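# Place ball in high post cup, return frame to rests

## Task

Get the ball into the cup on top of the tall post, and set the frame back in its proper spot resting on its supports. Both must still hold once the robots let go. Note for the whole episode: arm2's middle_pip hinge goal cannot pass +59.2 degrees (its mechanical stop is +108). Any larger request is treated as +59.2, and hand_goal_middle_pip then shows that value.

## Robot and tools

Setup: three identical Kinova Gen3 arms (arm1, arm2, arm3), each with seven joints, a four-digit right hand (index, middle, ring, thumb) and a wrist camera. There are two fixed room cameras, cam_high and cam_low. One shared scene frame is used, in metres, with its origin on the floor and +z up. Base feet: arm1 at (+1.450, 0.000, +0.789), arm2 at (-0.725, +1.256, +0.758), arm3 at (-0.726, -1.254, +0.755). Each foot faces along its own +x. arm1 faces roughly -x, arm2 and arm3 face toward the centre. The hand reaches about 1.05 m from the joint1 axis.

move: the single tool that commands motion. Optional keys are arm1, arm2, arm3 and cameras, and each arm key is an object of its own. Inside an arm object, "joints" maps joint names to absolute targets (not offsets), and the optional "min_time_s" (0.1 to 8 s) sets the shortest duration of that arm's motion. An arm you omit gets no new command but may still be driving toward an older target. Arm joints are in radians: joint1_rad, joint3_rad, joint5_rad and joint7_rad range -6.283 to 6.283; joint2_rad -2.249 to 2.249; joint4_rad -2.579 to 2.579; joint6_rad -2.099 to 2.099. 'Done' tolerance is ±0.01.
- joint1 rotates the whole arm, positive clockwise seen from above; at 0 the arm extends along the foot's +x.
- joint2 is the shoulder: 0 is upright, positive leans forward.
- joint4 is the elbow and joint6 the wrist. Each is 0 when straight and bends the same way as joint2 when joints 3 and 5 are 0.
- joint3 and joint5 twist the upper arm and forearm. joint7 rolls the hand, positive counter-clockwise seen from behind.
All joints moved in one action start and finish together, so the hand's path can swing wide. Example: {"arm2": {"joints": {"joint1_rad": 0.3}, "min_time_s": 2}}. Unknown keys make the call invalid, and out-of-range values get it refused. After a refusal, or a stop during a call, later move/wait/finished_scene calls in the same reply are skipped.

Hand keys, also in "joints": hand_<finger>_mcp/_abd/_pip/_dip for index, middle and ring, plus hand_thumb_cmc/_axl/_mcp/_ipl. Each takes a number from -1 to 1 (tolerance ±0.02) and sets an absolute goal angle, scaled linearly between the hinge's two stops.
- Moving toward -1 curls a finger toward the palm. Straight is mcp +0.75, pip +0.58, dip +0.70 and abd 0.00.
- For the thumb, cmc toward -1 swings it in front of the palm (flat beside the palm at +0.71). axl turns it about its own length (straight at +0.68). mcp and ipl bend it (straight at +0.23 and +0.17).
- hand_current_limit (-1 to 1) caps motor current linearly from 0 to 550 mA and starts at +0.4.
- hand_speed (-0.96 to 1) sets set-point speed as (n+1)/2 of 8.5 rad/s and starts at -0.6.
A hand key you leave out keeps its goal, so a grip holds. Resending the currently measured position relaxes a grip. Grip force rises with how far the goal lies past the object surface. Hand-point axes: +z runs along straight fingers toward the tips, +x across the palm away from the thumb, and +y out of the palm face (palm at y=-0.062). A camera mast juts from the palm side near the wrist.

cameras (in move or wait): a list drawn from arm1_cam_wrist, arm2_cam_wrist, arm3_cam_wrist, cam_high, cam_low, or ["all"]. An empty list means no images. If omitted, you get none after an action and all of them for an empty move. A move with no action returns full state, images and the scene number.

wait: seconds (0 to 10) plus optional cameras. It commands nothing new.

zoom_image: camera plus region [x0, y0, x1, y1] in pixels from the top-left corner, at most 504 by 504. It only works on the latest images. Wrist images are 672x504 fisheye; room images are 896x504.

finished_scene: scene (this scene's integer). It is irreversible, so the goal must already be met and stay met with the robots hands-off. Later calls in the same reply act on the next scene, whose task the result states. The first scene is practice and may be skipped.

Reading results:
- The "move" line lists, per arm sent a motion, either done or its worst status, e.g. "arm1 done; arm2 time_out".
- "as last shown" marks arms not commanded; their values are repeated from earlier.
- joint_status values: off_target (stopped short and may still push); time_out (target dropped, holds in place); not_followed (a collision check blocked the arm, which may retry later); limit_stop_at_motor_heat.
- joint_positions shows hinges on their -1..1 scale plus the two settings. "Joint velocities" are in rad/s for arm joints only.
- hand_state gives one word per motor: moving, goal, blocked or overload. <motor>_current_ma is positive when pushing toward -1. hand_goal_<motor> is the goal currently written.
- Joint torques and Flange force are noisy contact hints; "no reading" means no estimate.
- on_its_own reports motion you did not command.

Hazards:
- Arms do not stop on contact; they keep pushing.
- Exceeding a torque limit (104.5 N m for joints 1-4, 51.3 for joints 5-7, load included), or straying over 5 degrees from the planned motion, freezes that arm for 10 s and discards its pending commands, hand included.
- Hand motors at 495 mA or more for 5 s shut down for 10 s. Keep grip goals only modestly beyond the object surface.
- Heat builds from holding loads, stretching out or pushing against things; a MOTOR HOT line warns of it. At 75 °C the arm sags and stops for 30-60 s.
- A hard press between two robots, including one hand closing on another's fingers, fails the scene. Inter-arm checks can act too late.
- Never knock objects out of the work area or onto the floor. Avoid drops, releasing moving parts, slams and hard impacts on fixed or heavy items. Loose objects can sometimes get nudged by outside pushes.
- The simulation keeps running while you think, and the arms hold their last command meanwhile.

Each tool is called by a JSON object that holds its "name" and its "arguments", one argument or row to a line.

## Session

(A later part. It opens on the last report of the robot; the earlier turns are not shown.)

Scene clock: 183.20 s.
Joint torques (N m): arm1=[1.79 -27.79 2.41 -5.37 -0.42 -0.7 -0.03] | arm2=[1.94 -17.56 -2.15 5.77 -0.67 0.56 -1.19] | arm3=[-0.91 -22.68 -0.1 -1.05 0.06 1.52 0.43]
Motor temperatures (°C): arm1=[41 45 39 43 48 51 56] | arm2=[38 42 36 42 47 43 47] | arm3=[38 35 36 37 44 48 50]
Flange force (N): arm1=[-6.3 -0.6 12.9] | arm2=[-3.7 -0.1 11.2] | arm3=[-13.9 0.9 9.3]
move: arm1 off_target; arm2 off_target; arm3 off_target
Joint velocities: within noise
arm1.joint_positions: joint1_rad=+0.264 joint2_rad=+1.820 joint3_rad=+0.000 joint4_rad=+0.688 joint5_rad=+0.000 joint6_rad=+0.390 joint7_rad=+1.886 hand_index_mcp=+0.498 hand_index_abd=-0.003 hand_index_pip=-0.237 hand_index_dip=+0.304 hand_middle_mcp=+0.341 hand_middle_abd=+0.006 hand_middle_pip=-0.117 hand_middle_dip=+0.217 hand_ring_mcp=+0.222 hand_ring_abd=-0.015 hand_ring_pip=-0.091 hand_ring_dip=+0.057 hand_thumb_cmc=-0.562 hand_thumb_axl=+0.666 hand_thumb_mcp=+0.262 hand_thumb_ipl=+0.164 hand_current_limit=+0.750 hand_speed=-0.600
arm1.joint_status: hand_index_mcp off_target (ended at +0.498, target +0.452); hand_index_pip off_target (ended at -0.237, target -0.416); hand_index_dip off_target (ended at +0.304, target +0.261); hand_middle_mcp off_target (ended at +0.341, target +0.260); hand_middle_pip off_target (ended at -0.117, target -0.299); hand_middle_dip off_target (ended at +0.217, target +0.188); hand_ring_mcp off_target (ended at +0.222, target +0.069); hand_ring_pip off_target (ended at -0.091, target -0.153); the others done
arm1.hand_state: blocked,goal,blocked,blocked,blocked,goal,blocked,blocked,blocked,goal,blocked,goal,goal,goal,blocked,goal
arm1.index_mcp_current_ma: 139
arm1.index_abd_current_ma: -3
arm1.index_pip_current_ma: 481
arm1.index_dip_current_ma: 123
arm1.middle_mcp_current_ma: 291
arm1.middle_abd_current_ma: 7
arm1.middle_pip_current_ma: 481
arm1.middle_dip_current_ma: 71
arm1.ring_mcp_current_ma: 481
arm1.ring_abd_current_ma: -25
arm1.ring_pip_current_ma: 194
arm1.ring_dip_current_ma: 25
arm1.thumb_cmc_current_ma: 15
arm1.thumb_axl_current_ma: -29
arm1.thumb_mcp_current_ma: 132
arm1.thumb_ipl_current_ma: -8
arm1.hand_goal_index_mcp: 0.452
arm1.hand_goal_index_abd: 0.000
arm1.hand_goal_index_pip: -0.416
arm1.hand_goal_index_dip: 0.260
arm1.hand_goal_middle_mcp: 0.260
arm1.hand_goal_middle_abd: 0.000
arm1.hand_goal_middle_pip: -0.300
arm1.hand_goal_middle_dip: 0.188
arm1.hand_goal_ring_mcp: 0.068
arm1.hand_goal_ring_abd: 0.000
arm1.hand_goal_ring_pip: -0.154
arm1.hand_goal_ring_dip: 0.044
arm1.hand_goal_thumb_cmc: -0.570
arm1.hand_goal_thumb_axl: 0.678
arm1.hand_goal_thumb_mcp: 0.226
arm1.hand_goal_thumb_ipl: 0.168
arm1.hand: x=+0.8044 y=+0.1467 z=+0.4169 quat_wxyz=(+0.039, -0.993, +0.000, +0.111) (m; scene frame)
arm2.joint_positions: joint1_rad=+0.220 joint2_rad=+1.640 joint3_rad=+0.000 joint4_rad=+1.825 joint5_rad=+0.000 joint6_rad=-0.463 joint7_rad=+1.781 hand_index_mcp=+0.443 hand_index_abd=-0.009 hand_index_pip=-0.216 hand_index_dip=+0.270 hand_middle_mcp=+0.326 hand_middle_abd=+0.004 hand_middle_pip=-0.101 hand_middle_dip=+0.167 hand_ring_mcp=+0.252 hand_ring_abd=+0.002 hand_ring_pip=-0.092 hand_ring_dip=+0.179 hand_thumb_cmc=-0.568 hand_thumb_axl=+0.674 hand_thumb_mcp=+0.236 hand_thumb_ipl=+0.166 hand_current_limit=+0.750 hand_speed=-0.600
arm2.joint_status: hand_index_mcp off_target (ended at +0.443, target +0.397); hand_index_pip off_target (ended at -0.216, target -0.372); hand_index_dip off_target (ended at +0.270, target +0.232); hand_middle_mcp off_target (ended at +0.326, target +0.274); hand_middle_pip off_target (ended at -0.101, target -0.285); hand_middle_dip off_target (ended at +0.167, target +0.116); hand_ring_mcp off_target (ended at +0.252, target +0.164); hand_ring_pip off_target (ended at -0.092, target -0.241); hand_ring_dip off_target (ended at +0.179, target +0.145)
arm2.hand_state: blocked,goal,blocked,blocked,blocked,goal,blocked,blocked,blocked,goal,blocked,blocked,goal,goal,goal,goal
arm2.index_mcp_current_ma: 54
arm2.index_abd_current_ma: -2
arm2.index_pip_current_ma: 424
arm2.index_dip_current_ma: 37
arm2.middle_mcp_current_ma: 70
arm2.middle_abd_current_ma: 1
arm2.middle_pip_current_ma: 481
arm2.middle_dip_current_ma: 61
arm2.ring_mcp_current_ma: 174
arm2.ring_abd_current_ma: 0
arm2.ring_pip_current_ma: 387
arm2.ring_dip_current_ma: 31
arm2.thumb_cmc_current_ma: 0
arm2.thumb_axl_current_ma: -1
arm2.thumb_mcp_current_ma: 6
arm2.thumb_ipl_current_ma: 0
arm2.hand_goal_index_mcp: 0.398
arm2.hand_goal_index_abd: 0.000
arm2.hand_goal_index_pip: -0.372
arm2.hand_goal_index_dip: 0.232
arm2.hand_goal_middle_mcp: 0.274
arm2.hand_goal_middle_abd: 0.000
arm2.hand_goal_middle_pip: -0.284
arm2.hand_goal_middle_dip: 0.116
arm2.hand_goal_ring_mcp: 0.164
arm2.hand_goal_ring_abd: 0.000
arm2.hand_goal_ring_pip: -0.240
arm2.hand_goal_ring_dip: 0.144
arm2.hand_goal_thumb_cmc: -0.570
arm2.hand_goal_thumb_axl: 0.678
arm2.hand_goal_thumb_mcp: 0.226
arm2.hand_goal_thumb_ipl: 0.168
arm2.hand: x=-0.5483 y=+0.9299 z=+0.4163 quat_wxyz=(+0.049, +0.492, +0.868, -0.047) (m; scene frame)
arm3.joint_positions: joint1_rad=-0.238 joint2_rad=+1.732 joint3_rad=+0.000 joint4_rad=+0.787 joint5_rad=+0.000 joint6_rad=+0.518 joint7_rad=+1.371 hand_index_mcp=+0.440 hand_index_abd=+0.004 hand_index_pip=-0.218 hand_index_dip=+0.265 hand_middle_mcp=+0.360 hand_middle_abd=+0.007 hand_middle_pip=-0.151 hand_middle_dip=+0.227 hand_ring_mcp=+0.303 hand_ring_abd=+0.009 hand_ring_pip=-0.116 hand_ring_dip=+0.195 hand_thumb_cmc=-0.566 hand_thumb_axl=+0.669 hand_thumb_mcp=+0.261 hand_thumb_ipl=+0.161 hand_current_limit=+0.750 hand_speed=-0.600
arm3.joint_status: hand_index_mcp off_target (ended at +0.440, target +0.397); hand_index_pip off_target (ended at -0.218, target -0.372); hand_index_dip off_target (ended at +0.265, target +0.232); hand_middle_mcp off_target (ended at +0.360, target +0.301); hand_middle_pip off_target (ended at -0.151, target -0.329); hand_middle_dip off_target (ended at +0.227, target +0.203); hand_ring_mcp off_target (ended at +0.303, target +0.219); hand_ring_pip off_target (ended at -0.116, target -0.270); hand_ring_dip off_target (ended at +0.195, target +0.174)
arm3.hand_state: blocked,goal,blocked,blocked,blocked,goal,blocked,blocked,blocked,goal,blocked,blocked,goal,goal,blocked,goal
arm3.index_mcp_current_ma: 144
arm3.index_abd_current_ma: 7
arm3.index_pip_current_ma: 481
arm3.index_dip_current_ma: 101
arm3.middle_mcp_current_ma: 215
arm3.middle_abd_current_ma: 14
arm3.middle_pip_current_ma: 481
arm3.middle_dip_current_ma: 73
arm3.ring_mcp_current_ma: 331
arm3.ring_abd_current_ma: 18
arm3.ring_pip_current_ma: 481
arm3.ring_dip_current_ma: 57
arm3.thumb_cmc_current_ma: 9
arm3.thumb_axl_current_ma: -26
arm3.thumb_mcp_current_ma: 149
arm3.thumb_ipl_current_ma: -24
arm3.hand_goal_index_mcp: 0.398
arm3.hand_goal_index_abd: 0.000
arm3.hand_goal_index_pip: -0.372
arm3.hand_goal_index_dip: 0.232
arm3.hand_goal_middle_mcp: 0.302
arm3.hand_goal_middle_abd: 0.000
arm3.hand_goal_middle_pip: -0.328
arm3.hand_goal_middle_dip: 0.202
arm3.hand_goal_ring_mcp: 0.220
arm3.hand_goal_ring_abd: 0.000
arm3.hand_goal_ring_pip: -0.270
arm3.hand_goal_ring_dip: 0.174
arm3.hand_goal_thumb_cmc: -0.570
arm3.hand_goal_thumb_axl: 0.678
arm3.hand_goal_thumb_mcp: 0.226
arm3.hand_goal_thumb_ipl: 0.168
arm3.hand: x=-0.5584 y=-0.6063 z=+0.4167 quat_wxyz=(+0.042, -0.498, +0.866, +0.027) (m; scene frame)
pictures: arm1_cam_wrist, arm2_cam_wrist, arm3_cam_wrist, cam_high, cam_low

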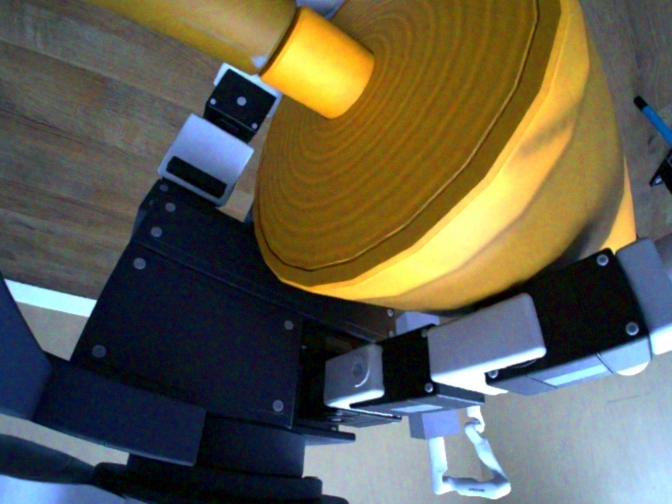

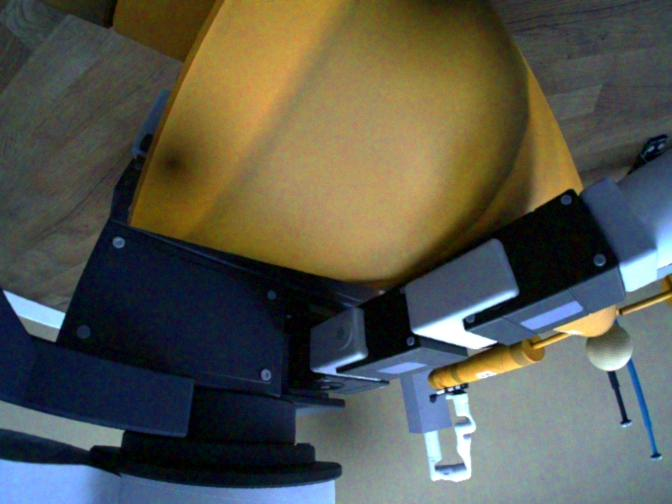

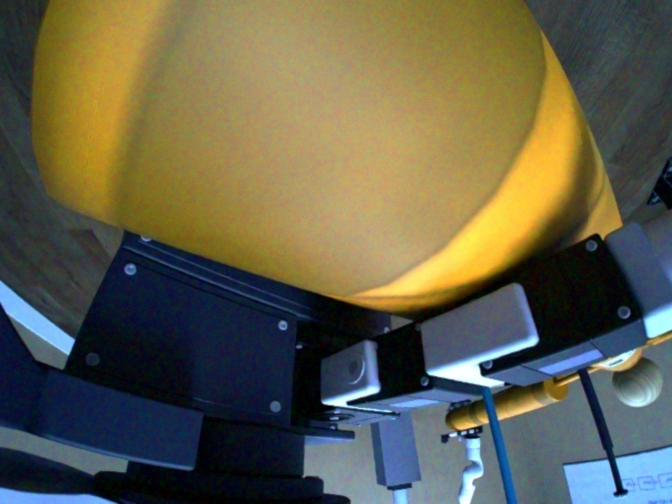

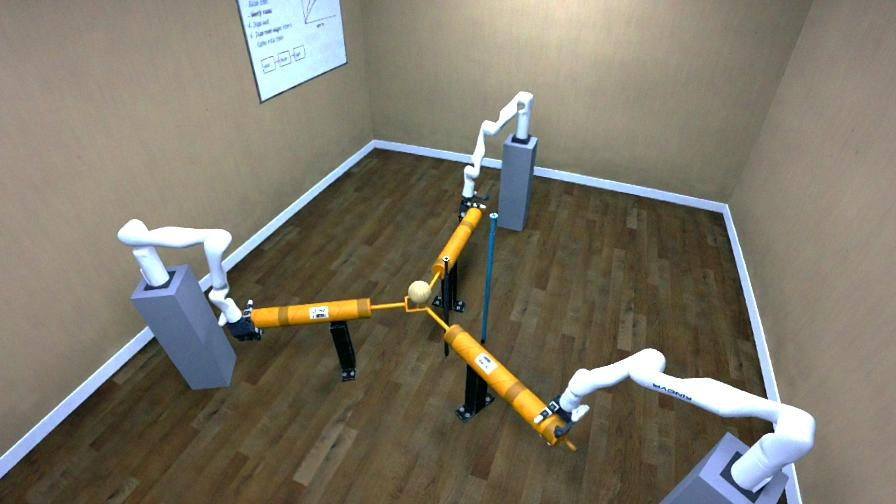

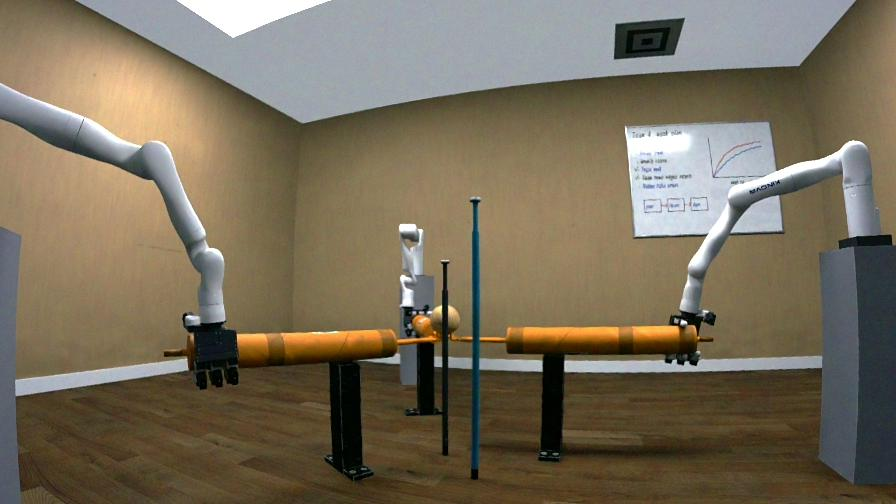

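{"name": "move", "arguments": {
  "arm1": {"joints":{"hand_index_pip":-0.30,"hand_middle_pip":-0.19,"hand_middle_mcp":0.29,"hand_ring_mcp":0.14,"hand_thumb_mcp":0.19,"hand_thumb_ipl":0.1}},
  "arm2": {"joints":{"hand_index_pip":-0.30,"hand_middle_pip":-0.19,"hand_ring_pip":-0.17,"hand_thumb_mcp":0.1124,"hand_thumb_ipl":0.0595}},
  "arm3": {"joints":{"hand_index_pip":-0.30,"hand_middle_pip":-0.23,"hand_ring_mcp":0.25,"hand_ring_pip":-0.20,"hand_thumb_mcp":0.19,"hand_thumb_ipl":0.1}}
}}

{"name": "wait", "arguments": {
  "seconds": 0.5,
  "cameras": ["cam_high","cam_low"]
}}

Scene clock: 188.53 s.
Joint torques (N m): arm1=[1.93 -27.8 2.29 -5.29 -0.49 -0.56 0.02] | arm2=[2.27 -18.18 -1.75 5.2 -1.03 0.48 -1.42] | arm3=[-1.31 -23.5 -0.73 -1.85 -0.21 1.06 0.38]
Motor temperatures (°C): arm1=[41 45 39 43 47 51 56] | arm2=[38 42 36 42 47 43 47] | arm3=[38 35 36 37 44 48 50]
Flange force (N): arm1=[-6.3 -0.1 13.1] | arm2=[-2.2 0.6 11.0] | arm3=[-12.6 0.0 8.9]
move: arm1 off_target; arm2 off_target; arm3 off_target
Joint velocities: within noise
arm1.joint_positions: joint1_rad=+0.264 joint2_rad=+1.820 joint3_rad=+0.000 joint4_rad=+0.688 joint5_rad=+0.000 joint6_rad=+0.390 joint7_rad=+1.886 hand_index_mcp=+0.502 hand_index_abd=-0.004 hand_index_pip=-0.237 hand_index_dip=+0.304 hand_middle_mcp=+0.349 hand_middle_abd=+0.005 hand_middle_pip=-0.117 hand_middle_dip=+0.217 hand_ring_mcp=+0.224 hand_ring_abd=-0.015 hand_ring_pip=-0.091 hand_ring_dip=+0.057 hand_thumb_cmc=-0.560 hand_thumb_axl=+0.666 hand_thumb_mcp=+0.257 hand_thumb_ipl=+0.106 hand_current_limit=+0.750 hand_speed=-0.600
arm1.joint_status: hand_index_pip off_target (ended at -0.237, target -0.300); hand_middle_mcp off_target (ended at +0.349, target +0.290); hand_middle_pip off_target (ended at -0.117, target -0.190); hand_ring_mcp off_target (ended at +0.224, target +0.140); hand_thumb_mcp off_target (ended at +0.257, target +0.190); the others done
arm1.hand_state: blocked,goal,blocked,blocked,blocked,goal,blocked,blocked,blocked,goal,blocked,goal,goal,goal,blocked,goal
arm1.index_mcp_current_ma: 155
arm1.index_abd_current_ma: -4
arm1.index_pip_current_ma: 194
arm1.index_dip_current_ma: 123
arm1.middle_mcp_current_ma: 193
arm1.middle_abd_current_ma: 6
arm1.middle_pip_current_ma: 233
arm1.middle_dip_current_ma: 71
arm1.ring_mcp_current_ma: 305
arm1.ring_abd_current_ma: -26
arm1.ring_pip_current_ma: 194
arm1.ring_dip_current_ma: 25
arm1.thumb_cmc_current_ma: 19
arm1.thumb_axl_current_ma: -29
arm1.thumb_mcp_current_ma: 294
arm1.thumb_ipl_current_ma: 13
arm1.hand_goal_index_mcp: 0.452
arm1.hand_goal_index_abd: 0.000
arm1.hand_goal_index_pip: -0.300
arm1.hand_goal_index_dip: 0.260
arm1.hand_goal_middle_mcp: 0.290
arm1.hand_goal_middle_abd: 0.000
arm1.hand_goal_middle_pip: -0.190
arm1.hand_goal_middle_dip: 0.188
arm1.hand_goal_ring_mcp: 0.140
arm1.hand_goal_ring_abd: 0.000
arm1.hand_goal_ring_pip: -0.154
arm1.hand_goal_ring_dip: 0.044
arm1.hand_goal_thumb_cmc: -0.570
arm1.hand_goal_thumb_axl: 0.678
arm1.hand_goal_thumb_mcp: 0.190
arm1.hand_goal_thumb_ipl: 0.100
arm1.hand: x=+0.8044 y=+0.1467 z=+0.4169 quat_wxyz=(+0.039, -0.993, +0.000, +0.111) (m; scene frame)
arm2.joint_positions: joint1_rad=+0.220 joint2_rad=+1.640 joint3_rad=+0.000 joint4_rad=+1.825 joint5_rad=+0.000 joint6_rad=-0.463 joint7_rad=+1.781 hand_index_mcp=+0.448 hand_index_abd=-0.010 hand_index_pip=-0.215 hand_index_dip=+0.273 hand_middle_mcp=+0.331 hand_middle_abd=+0.004 hand_middle_pip=-0.100 hand_middle_dip=+0.168 hand_ring_mcp=+0.257 hand_ring_abd=+0.002 hand_ring_pip=-0.091 hand_ring_dip=+0.179 hand_thumb_cmc=-0.565 hand_thumb_axl=+0.663 hand_thumb_mcp=+0.194 hand_thumb_ipl=+0.061 hand_current_limit=+0.750 hand_speed=-0.600
arm2.joint_status: hand_index_pip off_target (ended at -0.215, target -0.300); hand_middle_pip off_target (ended at -0.100, target -0.190); hand_ring_pip off_target (ended at -0.091, target -0.170); hand_thumb_mcp off_target (ended at +0.194, target +0.112); the others done
arm2.hand_state: blocked,goal,blocked,blocked,blocked,goal,blocked,blocked,blocked,goal,blocked,blocked,goal,goal,blocked,goal
arm2.index_mcp_current_ma: 65
arm2.index_abd_current_ma: -3
arm2.index_pip_current_ma: 146
arm2.index_dip_current_ma: 41
arm2.middle_mcp_current_ma: 83
arm2.middle_abd_current_ma: 1
arm2.middle_pip_current_ma: 164
arm2.middle_dip_current_ma: 63
arm2.ring_mcp_current_ma: 194
arm2.ring_abd_current_ma: 0
arm2.ring_pip_current_ma: 129
arm2.ring_dip_current_ma: 31
arm2.thumb_cmc_current_ma: 1
arm2.thumb_axl_current_ma: -10
arm2.thumb_mcp_current_ma: 219
arm2.thumb_ipl_current_ma: 0
arm2.hand_goal_index_mcp: 0.398
arm2.hand_goal_index_abd: 0.000
arm2.hand_goal_index_pip: -0.300
arm2.hand_goal_index_dip: 0.232
arm2.hand_goal_middle_mcp: 0.274
arm2.hand_goal_middle_abd: 0.000
arm2.hand_goal_middle_pip: -0.190
arm2.hand_goal_middle_dip: 0.116
arm2.hand_goal_ring_mcp: 0.164
arm2.hand_goal_ring_abd: 0.000
arm2.hand_goal_ring_pip: -0.170
arm2.hand_goal_ring_dip: 0.144
arm2.hand_goal_thumb_cmc: -0.570
arm2.hand_goal_thumb_axl: 0.678
arm2.hand_goal_thumb_mcp: 0.112
arm2.hand_goal_thumb_ipl: 0.060
arm2.hand: x=-0.5484 y=+0.9299 z=+0.4163 quat_wxyz=(+0.049, +0.492, +0.868, -0.047) (m; scene frame)
arm3.joint_positions: joint1_rad=-0.238 joint2_rad=+1.732 joint3_rad=+0.000 joint4_rad=+0.787 joint5_rad=+0.000 joint6_rad=+0.518 joint7_rad=+1.371 hand_index_mcp=+0.444 hand_index_abd=+0.007 hand_index_pip=-0.218 hand_index_dip=+0.265 hand_middle_mcp=+0.363 hand_middle_abd=+0.007 hand_middle_pip=-0.151 hand_middle_dip=+0.227 hand_ring_mcp=+0.310 hand_ring_abd=+0.010 hand_ring_pip=-0.117 hand_ring_dip=+0.195 hand_thumb_cmc=-0.565 hand_thumb_axl=+0.669 hand_thumb_mcp=+0.252 hand_thumb_ipl=+0.101 hand_current_limit=+0.750 hand_speed=-0.600
arm3.joint_status: hand_index_pip off_target (ended at -0.218, target -0.300); hand_middle_pip off_target (ended at -0.151, target -0.230); hand_ring_mcp off_target (ended at +0.310, target +0.250); hand_ring_pip off_target (ended at -0.117, target -0.200); hand_thumb_mcp off_target (ended at +0.252, target +0.190); the others done
arm3.hand_state: blocked,goal,blocked,blocked,blocked,goal,blocked,blocked,blocked,goal,blocked,blocked,goal,goal,blocked,goal
arm3.index_mcp_current_ma: 160
arm3.index_abd_current_ma: 12
arm3.index_pip_current_ma: 303
arm3.index_dip_current_ma: 101
arm3.middle_mcp_current_ma: 227
arm3.middle_abd_current_ma: 14
arm3.middle_pip_current_ma: 290
arm3.middle_dip_current_ma: 73
arm3.ring_mcp_current_ma: 222
arm3.ring_abd_current_ma: 19
arm3.ring_pip_current_ma: 307
arm3.ring_dip_current_ma: 57
arm3.thumb_cmc_current_ma: 11
arm3.thumb_axl_current_ma: -26
arm3.thumb_mcp_current_ma: 295
arm3.thumb_ipl_current_ma: 3
arm3.hand_goal_index_mcp: 0.398
arm3.hand_goal_index_abd: 0.000
arm3.hand_goal_index_pip: -0.300
arm3.hand_goal_index_dip: 0.232
arm3.hand_goal_middle_mcp: 0.302
arm3.hand_goal_middle_abd: 0.000
arm3.hand_goal_middle_pip: -0.230
arm3.hand_goal_middle_dip: 0.202
arm3.hand_goal_ring_mcp: 0.250
arm3.hand_goal_ring_abd: 0.000
arm3.hand_goal_ring_pip: -0.200
arm3.hand_goal_ring_dip: 0.174
arm3.hand_goal_thumb_cmc: -0.570
arm3.hand_goal_thumb_axl: 0.678
arm3.hand_goal_thumb_mcp: 0.190
arm3.hand_goal_thumb_ipl: 0.100
arm3.hand: x=-0.5584 y=-0.6063 z=+0.4167 quat_wxyz=(+0.042, -0.498, +0.866, +0.027) (m; scene frame)
pictures: none

Scene clock: 189.03 s.
Joint torques (N m): arm1=[1.93 -27.84 2.33 -5.28 -0.49 -0.56 -0.03] | arm2=[2.28 -18.23 -1.8 5.18 -1.03 0.49 -1.4] | arm3=[-1.28 -23.52 -0.72 -1.86 -0.19 1.06 0.36]
Motor temperatures (°C): arm1=[41 45 39 43 47 51 56] | arm2=[38 42 36 42 47 43 47] | arm3=[38 35 36 37 44 48 50]
Flange force (N): arm1=[-6.3 -0.3 13.3] | arm2=[-2.1 0.6 11.0] | arm3=[-12.6 0.0 8.9]
Joint velocities: within noise
arm1.joint_positions: joint1_rad=+0.264 joint2_rad=+1.820 joint3_rad=+0.000 joint4_rad=+0.688 joint5_rad=+0.000 joint6_rad=+0.390 joint7_rad=+1.886 hand_index_mcp=+0.502 hand_index_abd=-0.004 hand_index_pip=-0.237 hand_index_dip=+0.304 hand_middle_mcp=+0.349 hand_middle_abd=+0.005 hand_middle_pip=-0.117 hand_middle_dip=+0.217 hand_ring_mcp=+0.224 hand_ring_abd=-0.015 hand_ring_pip=-0.091 hand_ring_dip=+0.057 hand_thumb_cmc=-0.560 hand_thumb_axl=+0.666 hand_thumb_mcp=+0.257 hand_thumb_ipl=+0.106 hand_current_limit=+0.750 hand_speed=-0.600
arm1.joint_status: hand_index_pip off_target (ended at -0.237, target -0.300); hand_middle_mcp off_target (ended at +0.349, target +0.290); hand_middle_pip off_target (ended at -0.117, target -0.190); hand_ring_mcp off_target (ended at +0.224, target +0.140); hand_thumb_mcp off_target (ended at +0.257, target +0.190); the others done
arm1.hand_state: blocked,goal,blocked,blocked,blocked,goal,blocked,blocked,blocked,goal,blocked,goal,goal,goal,blocked,goal
arm1.index_mcp_current_ma: 155
arm1.index_abd_current_ma: -4
arm1.index_pip_current_ma: 194
arm1.index_dip_current_ma: 123
arm1.middle_mcp_current_ma: 193
arm1.middle_abd_current_ma: 6
arm1.middle_pip_current_ma: 233
arm1.middle_dip_current_ma: 71
arm1.ring_mcp_current_ma: 305
arm1.ring_abd_current_ma: -26
arm1.ring_pip_current_ma: 194
arm1.ring_dip_current_ma: 25
arm1.thumb_cmc_current_ma: 19
arm1.thumb_axl_current_ma: -29
arm1.thumb_mcp_current_ma: 294
arm1.thumb_ipl_current_ma: 13
arm1.hand_goal_index_mcp: 0.452
arm1.hand_goal_index_abd: 0.000
arm1.hand_goal_index_pip: -0.300
arm1.hand_goal_index_dip: 0.260
arm1.hand_goal_middle_mcp: 0.290
arm1.hand_goal_middle_abd: 0.000
arm1.hand_goal_middle_pip: -0.190
arm1.hand_goal_middle_dip: 0.188
arm1.hand_goal_ring_mcp: 0.140
arm1.hand_goal_ring_abd: 0.000
arm1.hand_goal_ring_pip: -0.154
arm1.hand_goal_ring_dip: 0.044
arm1.hand_goal_thumb_cmc: -0.570
arm1.hand_goal_thumb_axl: 0.678
arm1.hand_goal_thumb_mcp: 0.190
arm1.hand_goal_thumb_ipl: 0.100
arm1.hand: x=+0.8044 y=+0.1467 z=+0.4169 quat_wxyz=(+0.039, -0.993, +0.000, +0.111) (m; scene frame)
arm2.joint_positions: joint1_rad=+0.220 joint2_rad=+1.640 joint3_rad=+0.000 joint4_rad=+1.825 joint5_rad=+0.000 joint6_rad=-0.463 joint7_rad=+1.781 hand_index_mcp=+0.448 hand_index_abd=-0.010 hand_index_pip=-0.215 hand_index_dip=+0.273 hand_middle_mcp=+0.331 hand_middle_abd=+0.004 hand_middle_pip=-0.100 hand_middle_dip=+0.168 hand_ring_mcp=+0.257 hand_ring_abd=+0.002 hand_ring_pip=-0.091 hand_ring_dip=+0.179 hand_thumb_cmc=-0.565 hand_thumb_axl=+0.663 hand_thumb_mcp=+0.194 hand_thumb_ipl=+0.061 hand_current_limit=+0.750 hand_speed=-0.600
arm2.joint_status: hand_index_pip off_target (ended at -0.215, target -0.300); hand_middle_pip off_target (ended at -0.100, target -0.190); hand_ring_pip off_target (ended at -0.091, target -0.170); hand_thumb_mcp off_target (ended at +0.194, target +0.112); the others done
arm2.hand_state: blocked,goal,blocked,blocked,blocked,goal,blocked,blocked,blocked,goal,blocked,blocked,goal,goal,blocked,goal
arm2.index_mcp_current_ma: 65
arm2.index_abd_current_ma: -3
arm2.index_pip_current_ma: 146
arm2.index_dip_current_ma: 41
arm2.middle_mcp_current_ma: 83
arm2.middle_abd_current_ma: 1
arm2.middle_pip_current_ma: 164
arm2.middle_dip_current_ma: 63
arm2.ring_mcp_current_ma: 194
arm2.ring_abd_current_ma: 0
arm2.ring_pip_current_ma: 129
arm2.ring_dip_current_ma: 31
arm2.thumb_cmc_current_ma: 1
arm2.thumb_axl_current_ma: -10
arm2.thumb_mcp_current_ma: 219
arm2.thumb_ipl_current_ma: 0
arm2.hand_goal_index_mcp: 0.398
arm2.hand_goal_index_abd: 0.000
arm2.hand_goal_index_pip: -0.300
arm2.hand_goal_index_dip: 0.232
arm2.hand_goal_middle_mcp: 0.274
arm2.hand_goal_middle_abd: 0.000
arm2.hand_goal_middle_pip: -0.190
arm2.hand_goal_middle_dip: 0.116
arm2.hand_goal_ring_mcp: 0.164
arm2.hand_goal_ring_abd: 0.000
arm2.hand_goal_ring_pip: -0.170
arm2.hand_goal_ring_dip: 0.144
arm2.hand_goal_thumb_cmc: -0.570
arm2.hand_goal_thumb_axl: 0.678
arm2.hand_goal_thumb_mcp: 0.112
arm2.hand_goal_thumb_ipl: 0.060
arm2.hand: x=-0.5484 y=+0.9299 z=+0.4163 quat_wxyz=(+0.049, +0.492, +0.868, -0.047) (m; scene frame)
arm3.joint_positions: joint1_rad=-0.238 joint2_rad=+1.732 joint3_rad=+0.000 joint4_rad=+0.787 joint5_rad=+0.000 joint6_rad=+0.518 joint7_rad=+1.371 hand_index_mcp=+0.444 hand_index_abd=+0.007 hand_index_pip=-0.218 hand_index_dip=+0.265 hand_middle_mcp=+0.363 hand_middle_abd=+0.007 hand_middle_pip=-0.151 hand_middle_dip=+0.227 hand_ring_mcp=+0.310 hand_ring_abd=+0.010 hand_ring_pip=-0.117 hand_ring_dip=+0.195 hand_thumb_cmc=-0.565 hand_thumb_axl=+0.669 hand_thumb_mcp=+0.252 hand_thumb_ipl=+0.101 hand_current_limit=+0.750 hand_speed=-0.600
arm3.joint_status: hand_index_pip off_target (ended at -0.218, target -0.300); hand_middle_pip off_target (ended at -0.151, target -0.230); hand_ring_mcp off_target (ended at +0.310, target +0.250); hand_ring_pip off_target (ended at -0.117, target -0.200); hand_thumb_mcp off_target (ended at +0.252, target +0.190); the others done
arm3.hand_state: blocked,goal,blocked,blocked,blocked,goal,blocked,blocked,blocked,goal,blocked,blocked,goal,goal,blocked,goal
arm3.index_mcp_current_ma: 160
arm3.index_abd_current_ma: 12
arm3.index_pip_current_ma: 303
arm3.index_dip_current_ma: 101
arm3.middle_mcp_current_ma: 227
arm3.middle_abd_current_ma: 14
arm3.middle_pip_current_ma: 290
arm3.middle_dip_current_ma: 73
arm3.ring_mcp_current_ma: 222
arm3.ring_abd_current_ma: 19
arm3.ring_pip_current_ma: 307
arm3.ring_dip_current_ma: 57
arm3.thumb_cmc_current_ma: 11
arm3.thumb_axl_current_ma: -26
arm3.thumb_mcp_current_ma: 295
arm3.thumb_ipl_current_ma: 3
arm3.hand_goal_index_mcp: 0.398
arm3.hand_goal_index_abd: 0.000
arm3.hand_goal_index_pip: -0.300
arm3.hand_goal_index_dip: 0.232
arm3.hand_goal_middle_mcp: 0.302
arm3.hand_goal_middle_abd: 0.000
arm3.hand_goal_middle_pip: -0.230
arm3.hand_goal_middle_dip: 0.202
arm3.hand_goal_ring_mcp: 0.250
arm3.hand_goal_ring_abd: 0.000
arm3.hand_goal_ring_pip: -0.200
arm3.hand_goal_ring_dip: 0.174
arm3.hand_goal_thumb_cmc: -0.570
arm3.hand_goal_thumb_axl: 0.678
arm3.hand_goal_thumb_mcp: 0.190
arm3.hand_goal_thumb_ipl: 0.100
arm3.hand: x=-0.5584 y=-0.6063 z=+0.4167 quat_wxyz=(+0.042, -0.498, +0.866, +0.027) (m; scene frame)
wait: 0.50 s; at rest by 0.27 s
pictures: cam_high, cam_low

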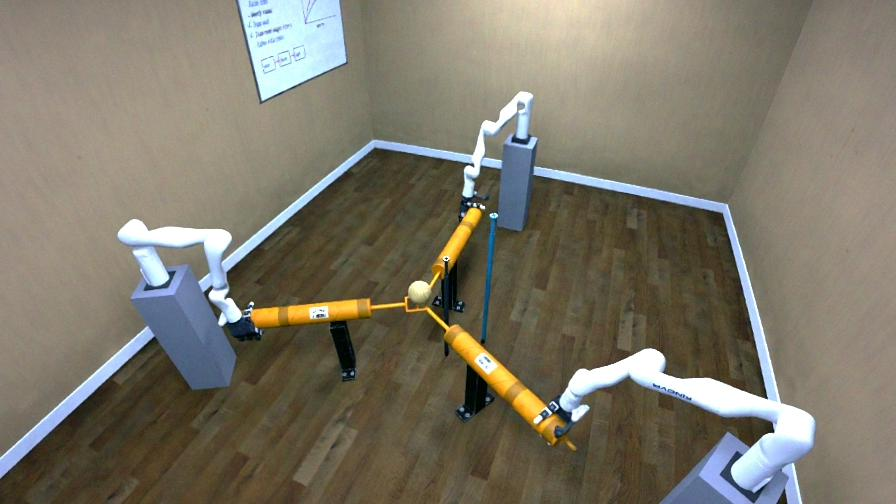

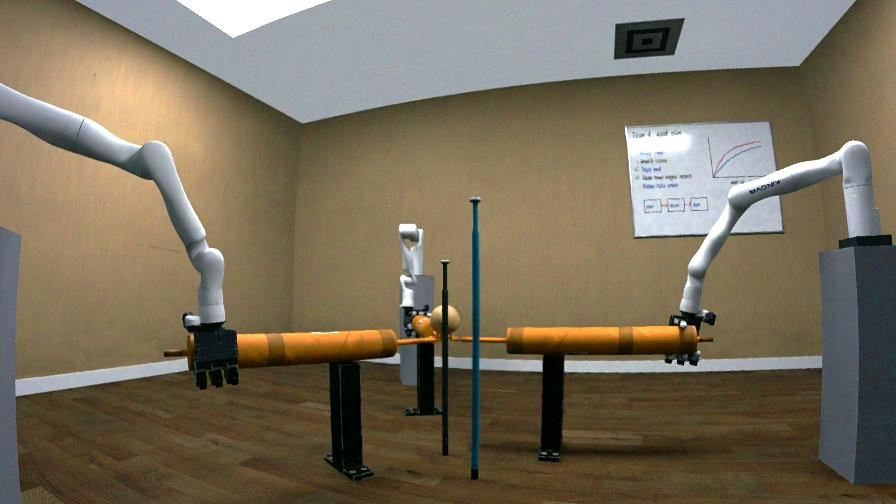

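{"name": "move", "arguments": {
  "arm1": {"joints":{"joint1_rad":0.2649,"joint2_rad":1.6595,"joint4_rad":0.8943,"joint6_rad":0.3435,"joint7_rad":1.8867},"min_time_s":2},
  "arm2": {"joints":{"joint1_rad":0.2203,"joint2_rad":1.5017,"joint4_rad":1.9645,"joint6_rad":-0.4643,"joint7_rad":1.7809},"min_time_s":2},
  "arm3": {"joints":{"joint1_rad":-0.2367,"joint2_rad":1.5842,"joint4_rad":0.9568,"joint6_rad":0.4958,"joint7_rad":1.3724},"min_time_s":2},
  "cameras": ["cam_high","cam_low"]
}}

{"name": "zoom_image", "arguments": {
  "camera": "cam_high",
  "region": [400, 240, 460, 320]
}}

{"name": "zoom_image", "arguments": {
  "camera": "cam_low",
  "region": [400, 260, 500, 360]
}}

Scene clock: 210.37 s.
Joint torques (N m): arm1=[2.07 -26.98 2.92 -3.98 -0.2 -0.08 0.19] | arm2=[2.71 -18.54 -1.18 5.13 -1.13 0.31 -1.44] | arm3=[-1.84 -24.04 -1.15 -1.69 -0.2 1.06 0.39]
Motor temperatures (°C): arm1=[41 45 39 43 47 51 56] | arm2=[38 42 36 42 47 42 47] | arm3=[38 35 36 37 44 48 50]
Flange force (N): arm1=[-6.8 0.0 11.3] | arm2=[-2.6 1.7 11.2] | arm3=[-11.8 -1.0 7.7]
move: arm1 done; arm2 done; arm3 done
Joint velocities: within noise
arm1.joint_positions: joint1_rad=+0.265 joint2_rad=+1.659 joint3_rad=+0.000 joint4_rad=+0.894 joint5_rad=+0.000 joint6_rad=+0.344 joint7_rad=+1.887 hand_index_mcp=+0.502 hand_index_abd=-0.007 hand_index_pip=-0.237 hand_index_dip=+0.304 hand_middle_mcp=+0.349 hand_middle_abd=+0.002 hand_middle_pip=-0.117 hand_middle_dip=+0.217 hand_ring_mcp=+0.224 hand_ring_abd=-0.022 hand_ring_pip=-0.091 hand_ring_dip=+0.057 hand_thumb_cmc=-0.558 hand_thumb_axl=+0.666 hand_thumb_mcp=+0.256 hand_thumb_ipl=+0.101 hand_current_limit=+0.750 hand_speed=-0.600
arm1.joint_status: all done
arm1.hand_state: blocked,goal,blocked,blocked,blocked,goal,blocked,blocked,blocked,blocked,blocked,goal,goal,goal,blocked,goal
arm1.index_mcp_current_ma: 156
arm1.index_abd_current_ma: -11
arm1.index_pip_current_ma: 194
arm1.index_dip_current_ma: 123
arm1.middle_mcp_current_ma: 193
arm1.middle_abd_current_ma: 1
arm1.middle_pip_current_ma: 233
arm1.middle_dip_current_ma: 71
arm1.ring_mcp_current_ma: 305
arm1.ring_abd_current_ma: -43
arm1.ring_pip_current_ma: 194
arm1.ring_dip_current_ma: 25
arm1.thumb_cmc_current_ma: 24
arm1.thumb_axl_current_ma: -29
arm1.thumb_mcp_current_ma: 287
arm1.thumb_ipl_current_ma: 1
arm1.hand_goal_index_mcp: 0.452
arm1.hand_goal_index_abd: 0.000
arm1.hand_goal_index_pip: -0.300
arm1.hand_goal_index_dip: 0.260
arm1.hand_goal_middle_mcp: 0.290
arm1.hand_goal_middle_abd: 0.000
arm1.hand_goal_middle_pip: -0.190
arm1.hand_goal_middle_dip: 0.188
arm1.hand_goal_ring_mcp: 0.140
arm1.hand_goal_ring_abd: 0.000
arm1.hand_goal_ring_pip: -0.154
arm1.hand_goal_ring_dip: 0.044
arm1.hand_goal_thumb_cmc: -0.570
arm1.hand_goal_thumb_axl: 0.678
arm1.hand_goal_thumb_mcp: 0.190
arm1.hand_goal_thumb_ipl: 0.100
arm1.hand: x=+0.8045 y=+0.1469 z=+0.4750 quat_wxyz=(+0.039, -0.993, +0.000, +0.111) (m; scene frame)
arm2.joint_positions: joint1_rad=+0.220 joint2_rad=+1.502 joint3_rad=+0.000 joint4_rad=+1.965 joint5_rad=+0.000 joint6_rad=-0.464 joint7_rad=+1.781 hand_index_mcp=+0.450 hand_index_abd=-0.016 hand_index_pip=-0.215 hand_index_dip=+0.273 hand_middle_mcp=+0.333 hand_middle_abd=+0.000 hand_middle_pip=-0.100 hand_middle_dip=+0.168 hand_ring_mcp=+0.260 hand_ring_abd=-0.003 hand_ring_pip=-0.091 hand_ring_dip=+0.179 hand_thumb_cmc=-0.567 hand_thumb_axl=+0.662 hand_thumb_mcp=+0.190 hand_thumb_ipl=+0.060 hand_current_limit=+0.750 hand_speed=-0.600
arm2.joint_status: all done
arm2.hand_state: blocked,goal,blocked,blocked,blocked,goal,blocked,blocked,blocked,goal,blocked,blocked,goal,goal,blocked,goal
arm2.index_mcp_current_ma: 70
arm2.index_abd_current_ma: -7
arm2.index_pip_current_ma: 146
arm2.index_dip_current_ma: 42
arm2.middle_mcp_current_ma: 88
arm2.middle_abd_current_ma: 0
arm2.middle_pip_current_ma: 164
arm2.middle_dip_current_ma: 63
arm2.ring_mcp_current_ma: 202
arm2.ring_abd_current_ma: 0
arm2.ring_pip_current_ma: 129
arm2.ring_dip_current_ma: 32
arm2.thumb_cmc_current_ma: 0
arm2.thumb_axl_current_ma: -11
arm2.thumb_mcp_current_ma: 198
arm2.thumb_ipl_current_ma: 0
arm2.hand_goal_index_mcp: 0.398
arm2.hand_goal_index_abd: 0.000
arm2.hand_goal_index_pip: -0.300
arm2.hand_goal_index_dip: 0.232
arm2.hand_goal_middle_mcp: 0.274
arm2.hand_goal_middle_abd: 0.000
arm2.hand_goal_middle_pip: -0.190
arm2.hand_goal_middle_dip: 0.116
arm2.hand_goal_ring_mcp: 0.164
arm2.hand_goal_ring_abd: 0.000
arm2.hand_goal_ring_pip: -0.170
arm2.hand_goal_ring_dip: 0.144
arm2.hand_goal_thumb_cmc: -0.570
arm2.hand_goal_thumb_axl: 0.678
arm2.hand_goal_thumb_mcp: 0.112
arm2.hand_goal_thumb_ipl: 0.060
arm2.hand: x=-0.5483 y=+0.9300 z=+0.4747 quat_wxyz=(+0.050, +0.492, +0.868, -0.047) (m; scene frame)
arm3.joint_positions: joint1_rad=-0.237 joint2_rad=+1.584 joint3_rad=+0.000 joint4_rad=+0.957 joint5_rad=+0.000 joint6_rad=+0.496 joint7_rad=+1.372 hand_index_mcp=+0.444 hand_index_abd=+0.005 hand_index_pip=-0.218 hand_index_dip=+0.265 hand_middle_mcp=+0.363 hand_middle_abd=+0.005 hand_middle_pip=-0.151 hand_middle_dip=+0.227 hand_ring_mcp=+0.310 hand_ring_abd=+0.007 hand_ring_pip=-0.118 hand_ring_dip=+0.195 hand_thumb_cmc=-0.565 hand_thumb_axl=+0.669 hand_thumb_mcp=+0.252 hand_thumb_ipl=+0.101 hand_current_limit=+0.750 hand_speed=-0.600
arm3.joint_status: all done
arm3.hand_state: blocked,goal,blocked,blocked,blocked,goal,blocked,blocked,blocked,goal,blocked,blocked,goal,goal,blocked,goal
arm3.index_mcp_current_ma: 161
arm3.index_abd_current_ma: 8
arm3.index_pip_current_ma: 303
arm3.index_dip_current_ma: 101
arm3.middle_mcp_current_ma: 227
arm3.middle_abd_current_ma: 9
arm3.middle_pip_current_ma: 290
arm3.middle_dip_current_ma: 73
arm3.ring_mcp_current_ma: 225
arm3.ring_abd_current_ma: 14
arm3.ring_pip_current_ma: 304
arm3.ring_dip_current_ma: 57
arm3.thumb_cmc_current_ma: 9
arm3.thumb_axl_current_ma: -26
arm3.thumb_mcp_current_ma: 295
arm3.thumb_ipl_current_ma: 2
arm3.hand_goal_index_mcp: 0.398
arm3.hand_goal_index_abd: 0.000
arm3.hand_goal_index_pip: -0.300
arm3.hand_goal_index_dip: 0.232
arm3.hand_goal_middle_mcp: 0.302
arm3.hand_goal_middle_abd: 0.000
arm3.hand_goal_middle_pip: -0.230
arm3.hand_goal_middle_dip: 0.202
arm3.hand_goal_ring_mcp: 0.250
arm3.hand_goal_ring_abd: 0.000
arm3.hand_goal_ring_pip: -0.200
arm3.hand_goal_ring_dip: 0.174
arm3.hand_goal_thumb_cmc: -0.570
arm3.hand_goal_thumb_axl: 0.678
arm3.hand_goal_thumb_mcp: 0.190
arm3.hand_goal_thumb_ipl: 0.100
arm3.hand: x=-0.5584 y=-0.6062 z=+0.4747 quat_wxyz=(+0.042, -0.498, +0.866, +0.027) (m; scene frame)
pictures: cam_high, cam_low

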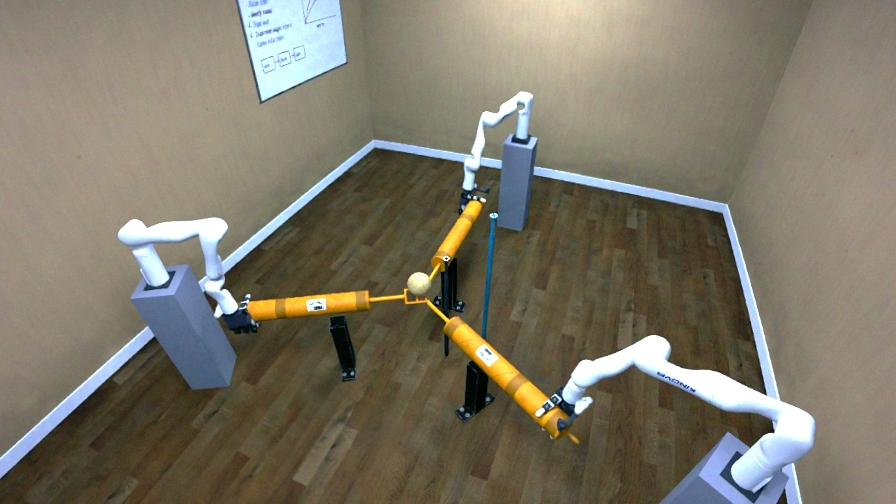

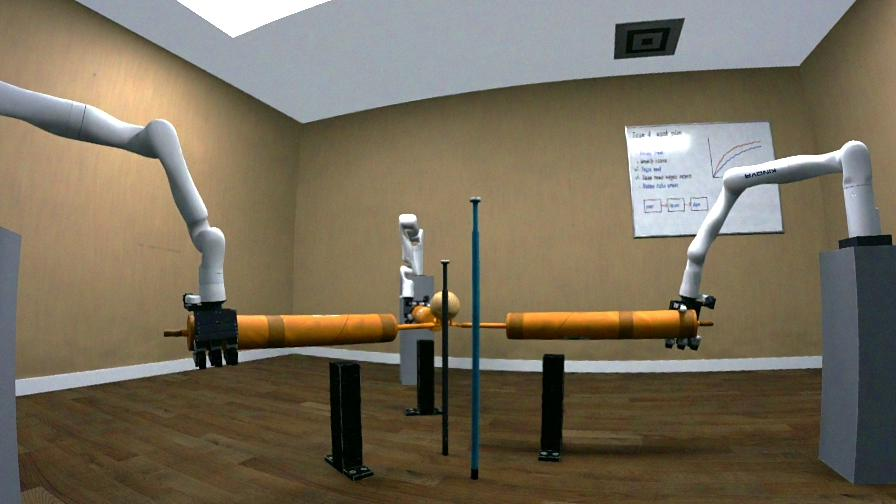

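Scaled by 6.300 from the camera's 896x504 image, which has a finer 1280x720 frame.

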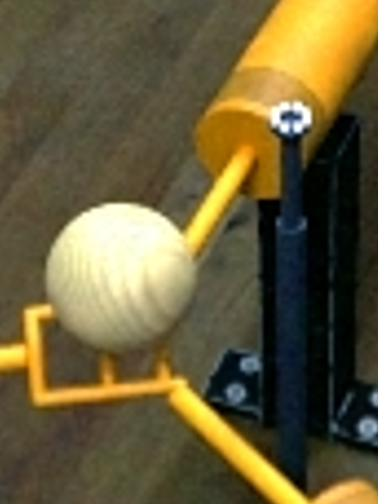

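Scaled by 5.040 from the camera's 896x504 image, which has a finer 1280x720 frame.

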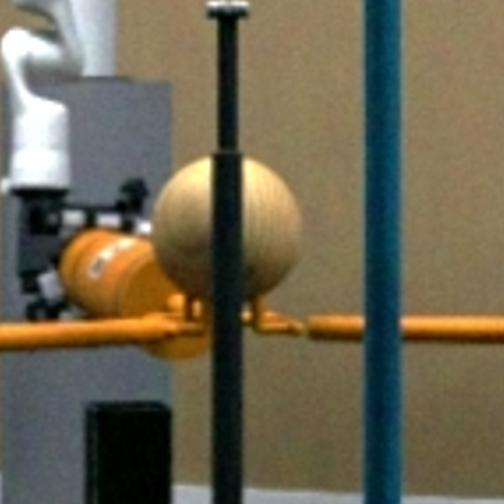

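{"name": "move", "arguments": {
  "arm1": {"joints":{"joint1_rad":0.2655,"joint2_rad":1.4246,"joint4_rad":1.1213,"joint6_rad":0.3513,"joint7_rad":1.8873},"min_time_s":2.5},
  "arm2": {"joints":{"joint1_rad":0.2218,"joint2_rad":1.2437,"joint4_rad":2.1527,"joint6_rad":-0.3945,"joint7_rad":1.7825},"min_time_s":2.5},
  "arm3": {"joints":{"joint1_rad":-0.2342,"joint2_rad":1.3596,"joint4_rad":1.1470,"joint6_rad":0.5302,"joint7_rad":1.3748},"min_time_s":2.5},
  "cameras": ["cam_high","cam_low"]
}}

Scene clock: 245.37 s.
Joint torques (N m): arm1=[1.28 -26.97 2.31 -3.65 -0.23 0.06 0.28] | arm2=[2.31 -16.37 -1.16 7.07 -0.85 1.51 -1.11] | arm3=[-0.89 -22.96 -0.1 -0.37 0.31 1.9 0.68]
Motor temperatures (°C): arm1=[41 46 39 42 47 51 56] | arm2=[38 43 35 42 46 42 47] | arm3=[38 36 36 37 44 48 50]
Flange force (N): arm1=[-7.0 -1.1 10.3] | arm2=[-7.5 0.5 11.6] | arm3=[-13.8 1.2 6.4]
move: arm1 done; arm2 done; arm3 done
Joint velocities: within noise
arm1.joint_positions: joint1_rad=+0.266 joint2_rad=+1.425 joint3_rad=+0.000 joint4_rad=+1.121 joint5_rad=+0.000 joint6_rad=+0.351 joint7_rad=+1.887 hand_index_mcp=+0.504 hand_index_abd=-0.002 hand_index_pip=-0.237 hand_index_dip=+0.304 hand_middle_mcp=+0.349 hand_middle_abd=-0.004 hand_middle_pip=-0.117 hand_middle_dip=+0.217 hand_ring_mcp=+0.224 hand_ring_abd=-0.029 hand_ring_pip=-0.091 hand_ring_dip=+0.057 hand_thumb_cmc=-0.550 hand_thumb_axl=+0.666 hand_thumb_mcp=+0.253 hand_thumb_ipl=+0.101 hand_current_limit=+0.750 hand_speed=-0.600
arm1.joint_status: all done
arm1.hand_state: blocked,goal,blocked,blocked,blocked,goal,blocked,blocked,blocked,blocked,blocked,goal,blocked,goal,blocked,goal
arm1.index_mcp_current_ma: 165
arm1.index_abd_current_ma: -2
arm1.index_pip_current_ma: 194
arm1.index_dip_current_ma: 123
arm1.middle_mcp_current_ma: 195
arm1.middle_abd_current_ma: -4
arm1.middle_pip_current_ma: 233
arm1.middle_dip_current_ma: 71
arm1.ring_mcp_current_ma: 305
arm1.ring_abd_current_ma: -60
arm1.ring_pip_current_ma: 194
arm1.ring_dip_current_ma: 25
arm1.thumb_cmc_current_ma: 46
arm1.thumb_axl_current_ma: -29
arm1.thumb_mcp_current_ma: 268
arm1.thumb_ipl_current_ma: 1
arm1.hand_goal_index_mcp: 0.452
arm1.hand_goal_index_abd: 0.000
arm1.hand_goal_index_pip: -0.300
arm1.hand_goal_index_dip: 0.260
arm1.hand_goal_middle_mcp: 0.290
arm1.hand_goal_middle_abd: 0.000
arm1.hand_goal_middle_pip: -0.190
arm1.hand_goal_middle_dip: 0.188
arm1.hand_goal_ring_mcp: 0.140
arm1.hand_goal_ring_abd: 0.000
arm1.hand_goal_ring_pip: -0.154
arm1.hand_goal_ring_dip: 0.044
arm1.hand_goal_thumb_cmc: -0.570
arm1.hand_goal_thumb_axl: 0.678
arm1.hand_goal_thumb_mcp: 0.190
arm1.hand_goal_thumb_ipl: 0.100
arm1.hand: x=+0.8043 y=+0.1468 z=+0.5749 quat_wxyz=(+0.039, -0.993, +0.000, +0.111) (m; scene frame)
arm2.joint_positions: joint1_rad=+0.222 joint2_rad=+1.244 joint3_rad=+0.000 joint4_rad=+2.153 joint5_rad=+0.000 joint6_rad=-0.394 joint7_rad=+1.782 hand_index_mcp=+0.452 hand_index_abd=-0.018 hand_index_pip=-0.215 hand_index_dip=+0.275 hand_middle_mcp=+0.334 hand_middle_abd=+0.000 hand_middle_pip=-0.100 hand_middle_dip=+0.169 hand_ring_mcp=+0.261 hand_ring_abd=-0.002 hand_ring_pip=-0.091 hand_ring_dip=+0.180 hand_thumb_cmc=-0.560 hand_thumb_axl=+0.661 hand_thumb_mcp=+0.185 hand_thumb_ipl=+0.059 hand_current_limit=+0.750 hand_speed=-0.600
arm2.joint_status: all done
arm2.hand_state: blocked,goal,blocked,blocked,blocked,goal,blocked,blocked,blocked,goal,blocked,blocked,goal,goal,blocked,goal
arm2.index_mcp_current_ma: 73
arm2.index_abd_current_ma: -8
arm2.index_pip_current_ma: 146
arm2.index_dip_current_ma: 45
arm2.middle_mcp_current_ma: 90
arm2.middle_abd_current_ma: 0
arm2.middle_pip_current_ma: 164
arm2.middle_dip_current_ma: 65
arm2.ring_mcp_current_ma: 206
arm2.ring_abd_current_ma: 0
arm2.ring_pip_current_ma: 129
arm2.ring_dip_current_ma: 33
arm2.thumb_cmc_current_ma: 3
arm2.thumb_axl_current_ma: -12
arm2.thumb_mcp_current_ma: 179
arm2.thumb_ipl_current_ma: 0
arm2.hand_goal_index_mcp: 0.398
arm2.hand_goal_index_abd: 0.000
arm2.hand_goal_index_pip: -0.300
arm2.hand_goal_index_dip: 0.232
arm2.hand_goal_middle_mcp: 0.274
arm2.hand_goal_middle_abd: 0.000
arm2.hand_goal_middle_pip: -0.190
arm2.hand_goal_middle_dip: 0.116
arm2.hand_goal_ring_mcp: 0.164
arm2.hand_goal_ring_abd: 0.000
arm2.hand_goal_ring_pip: -0.170
arm2.hand_goal_ring_dip: 0.144
arm2.hand_goal_thumb_cmc: -0.570
arm2.hand_goal_thumb_axl: 0.678
arm2.hand_goal_thumb_mcp: 0.112
arm2.hand_goal_thumb_ipl: 0.060
arm2.hand: x=-0.5483 y=+0.9301 z=+0.5745 quat_wxyz=(+0.049, +0.492, +0.868, -0.047) (m; scene frame)
arm3.joint_positions: joint1_rad=-0.234 joint2_rad=+1.360 joint3_rad=+0.000 joint4_rad=+1.147 joint5_rad=+0.000 joint6_rad=+0.530 joint7_rad=+1.375 hand_index_mcp=+0.448 hand_index_abd=+0.011 hand_index_pip=-0.222 hand_index_dip=+0.265 hand_middle_mcp=+0.363 hand_middle_abd=+0.010 hand_middle_pip=-0.151 hand_middle_dip=+0.227 hand_ring_mcp=+0.313 hand_ring_abd=+0.009 hand_ring_pip=-0.122 hand_ring_dip=+0.195 hand_thumb_cmc=-0.559 hand_thumb_axl=+0.669 hand_thumb_mcp=+0.243 hand_thumb_ipl=+0.099 hand_current_limit=+0.750 hand_speed=-0.600
arm3.joint_status: all done
arm3.hand_state: blocked,goal,blocked,blocked,blocked,goal,blocked,blocked,blocked,goal,blocked,blocked,goal,goal,blocked,goal
arm3.index_mcp_current_ma: 177
arm3.index_abd_current_ma: 22
arm3.index_pip_current_ma: 285
arm3.index_dip_current_ma: 101
arm3.middle_mcp_current_ma: 229
arm3.middle_abd_current_ma: 19
arm3.middle_pip_current_ma: 290
arm3.middle_dip_current_ma: 73
arm3.ring_mcp_current_ma: 238
arm3.ring_abd_current_ma: 18
arm3.ring_pip_current_ma: 282
arm3.ring_dip_current_ma: 57
arm3.thumb_cmc_current_ma: 27
arm3.thumb_axl_current_ma: -26
arm3.thumb_mcp_current_ma: 245
arm3.thumb_ipl_current_ma: -2
arm3.hand_goal_index_mcp: 0.398
arm3.hand_goal_index_abd: 0.000
arm3.hand_goal_index_pip: -0.300
arm3.hand_goal_index_dip: 0.232
arm3.hand_goal_middle_mcp: 0.302
arm3.hand_goal_middle_abd: 0.000
arm3.hand_goal_middle_pip: -0.230
arm3.hand_goal_middle_dip: 0.202
arm3.hand_goal_ring_mcp: 0.250
arm3.hand_goal_ring_abd: 0.000
arm3.hand_goal_ring_pip: -0.200
arm3.hand_goal_ring_dip: 0.174
arm3.hand_goal_thumb_cmc: -0.570
arm3.hand_goal_thumb_axl: 0.678
arm3.hand_goal_thumb_mcp: 0.190
arm3.hand_goal_thumb_ipl: 0.100
arm3.hand: x=-0.5582 y=-0.6062 z=+0.5748 quat_wxyz=(+0.042, -0.498, +0.866, +0.027) (m; scene frame)
pictures: cam_high, cam_low

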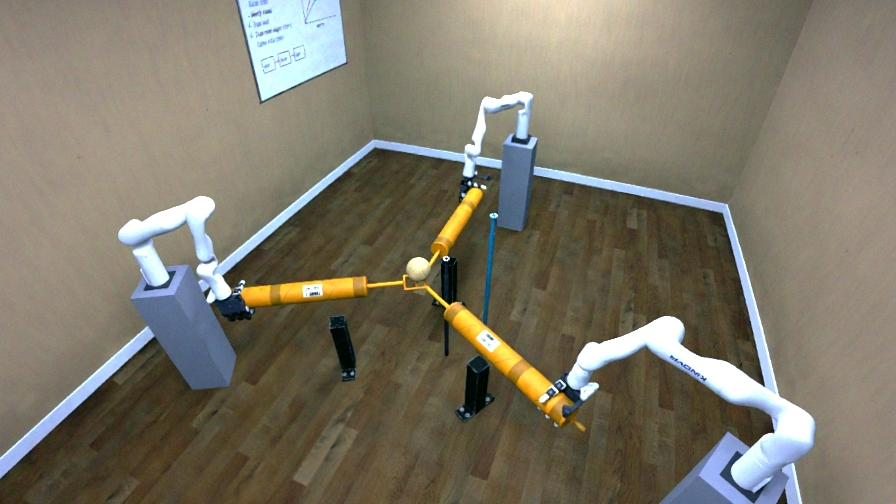

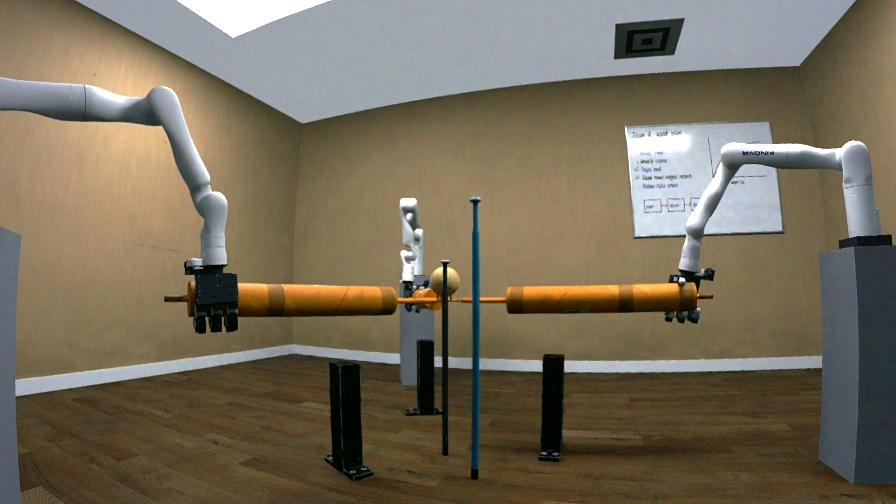

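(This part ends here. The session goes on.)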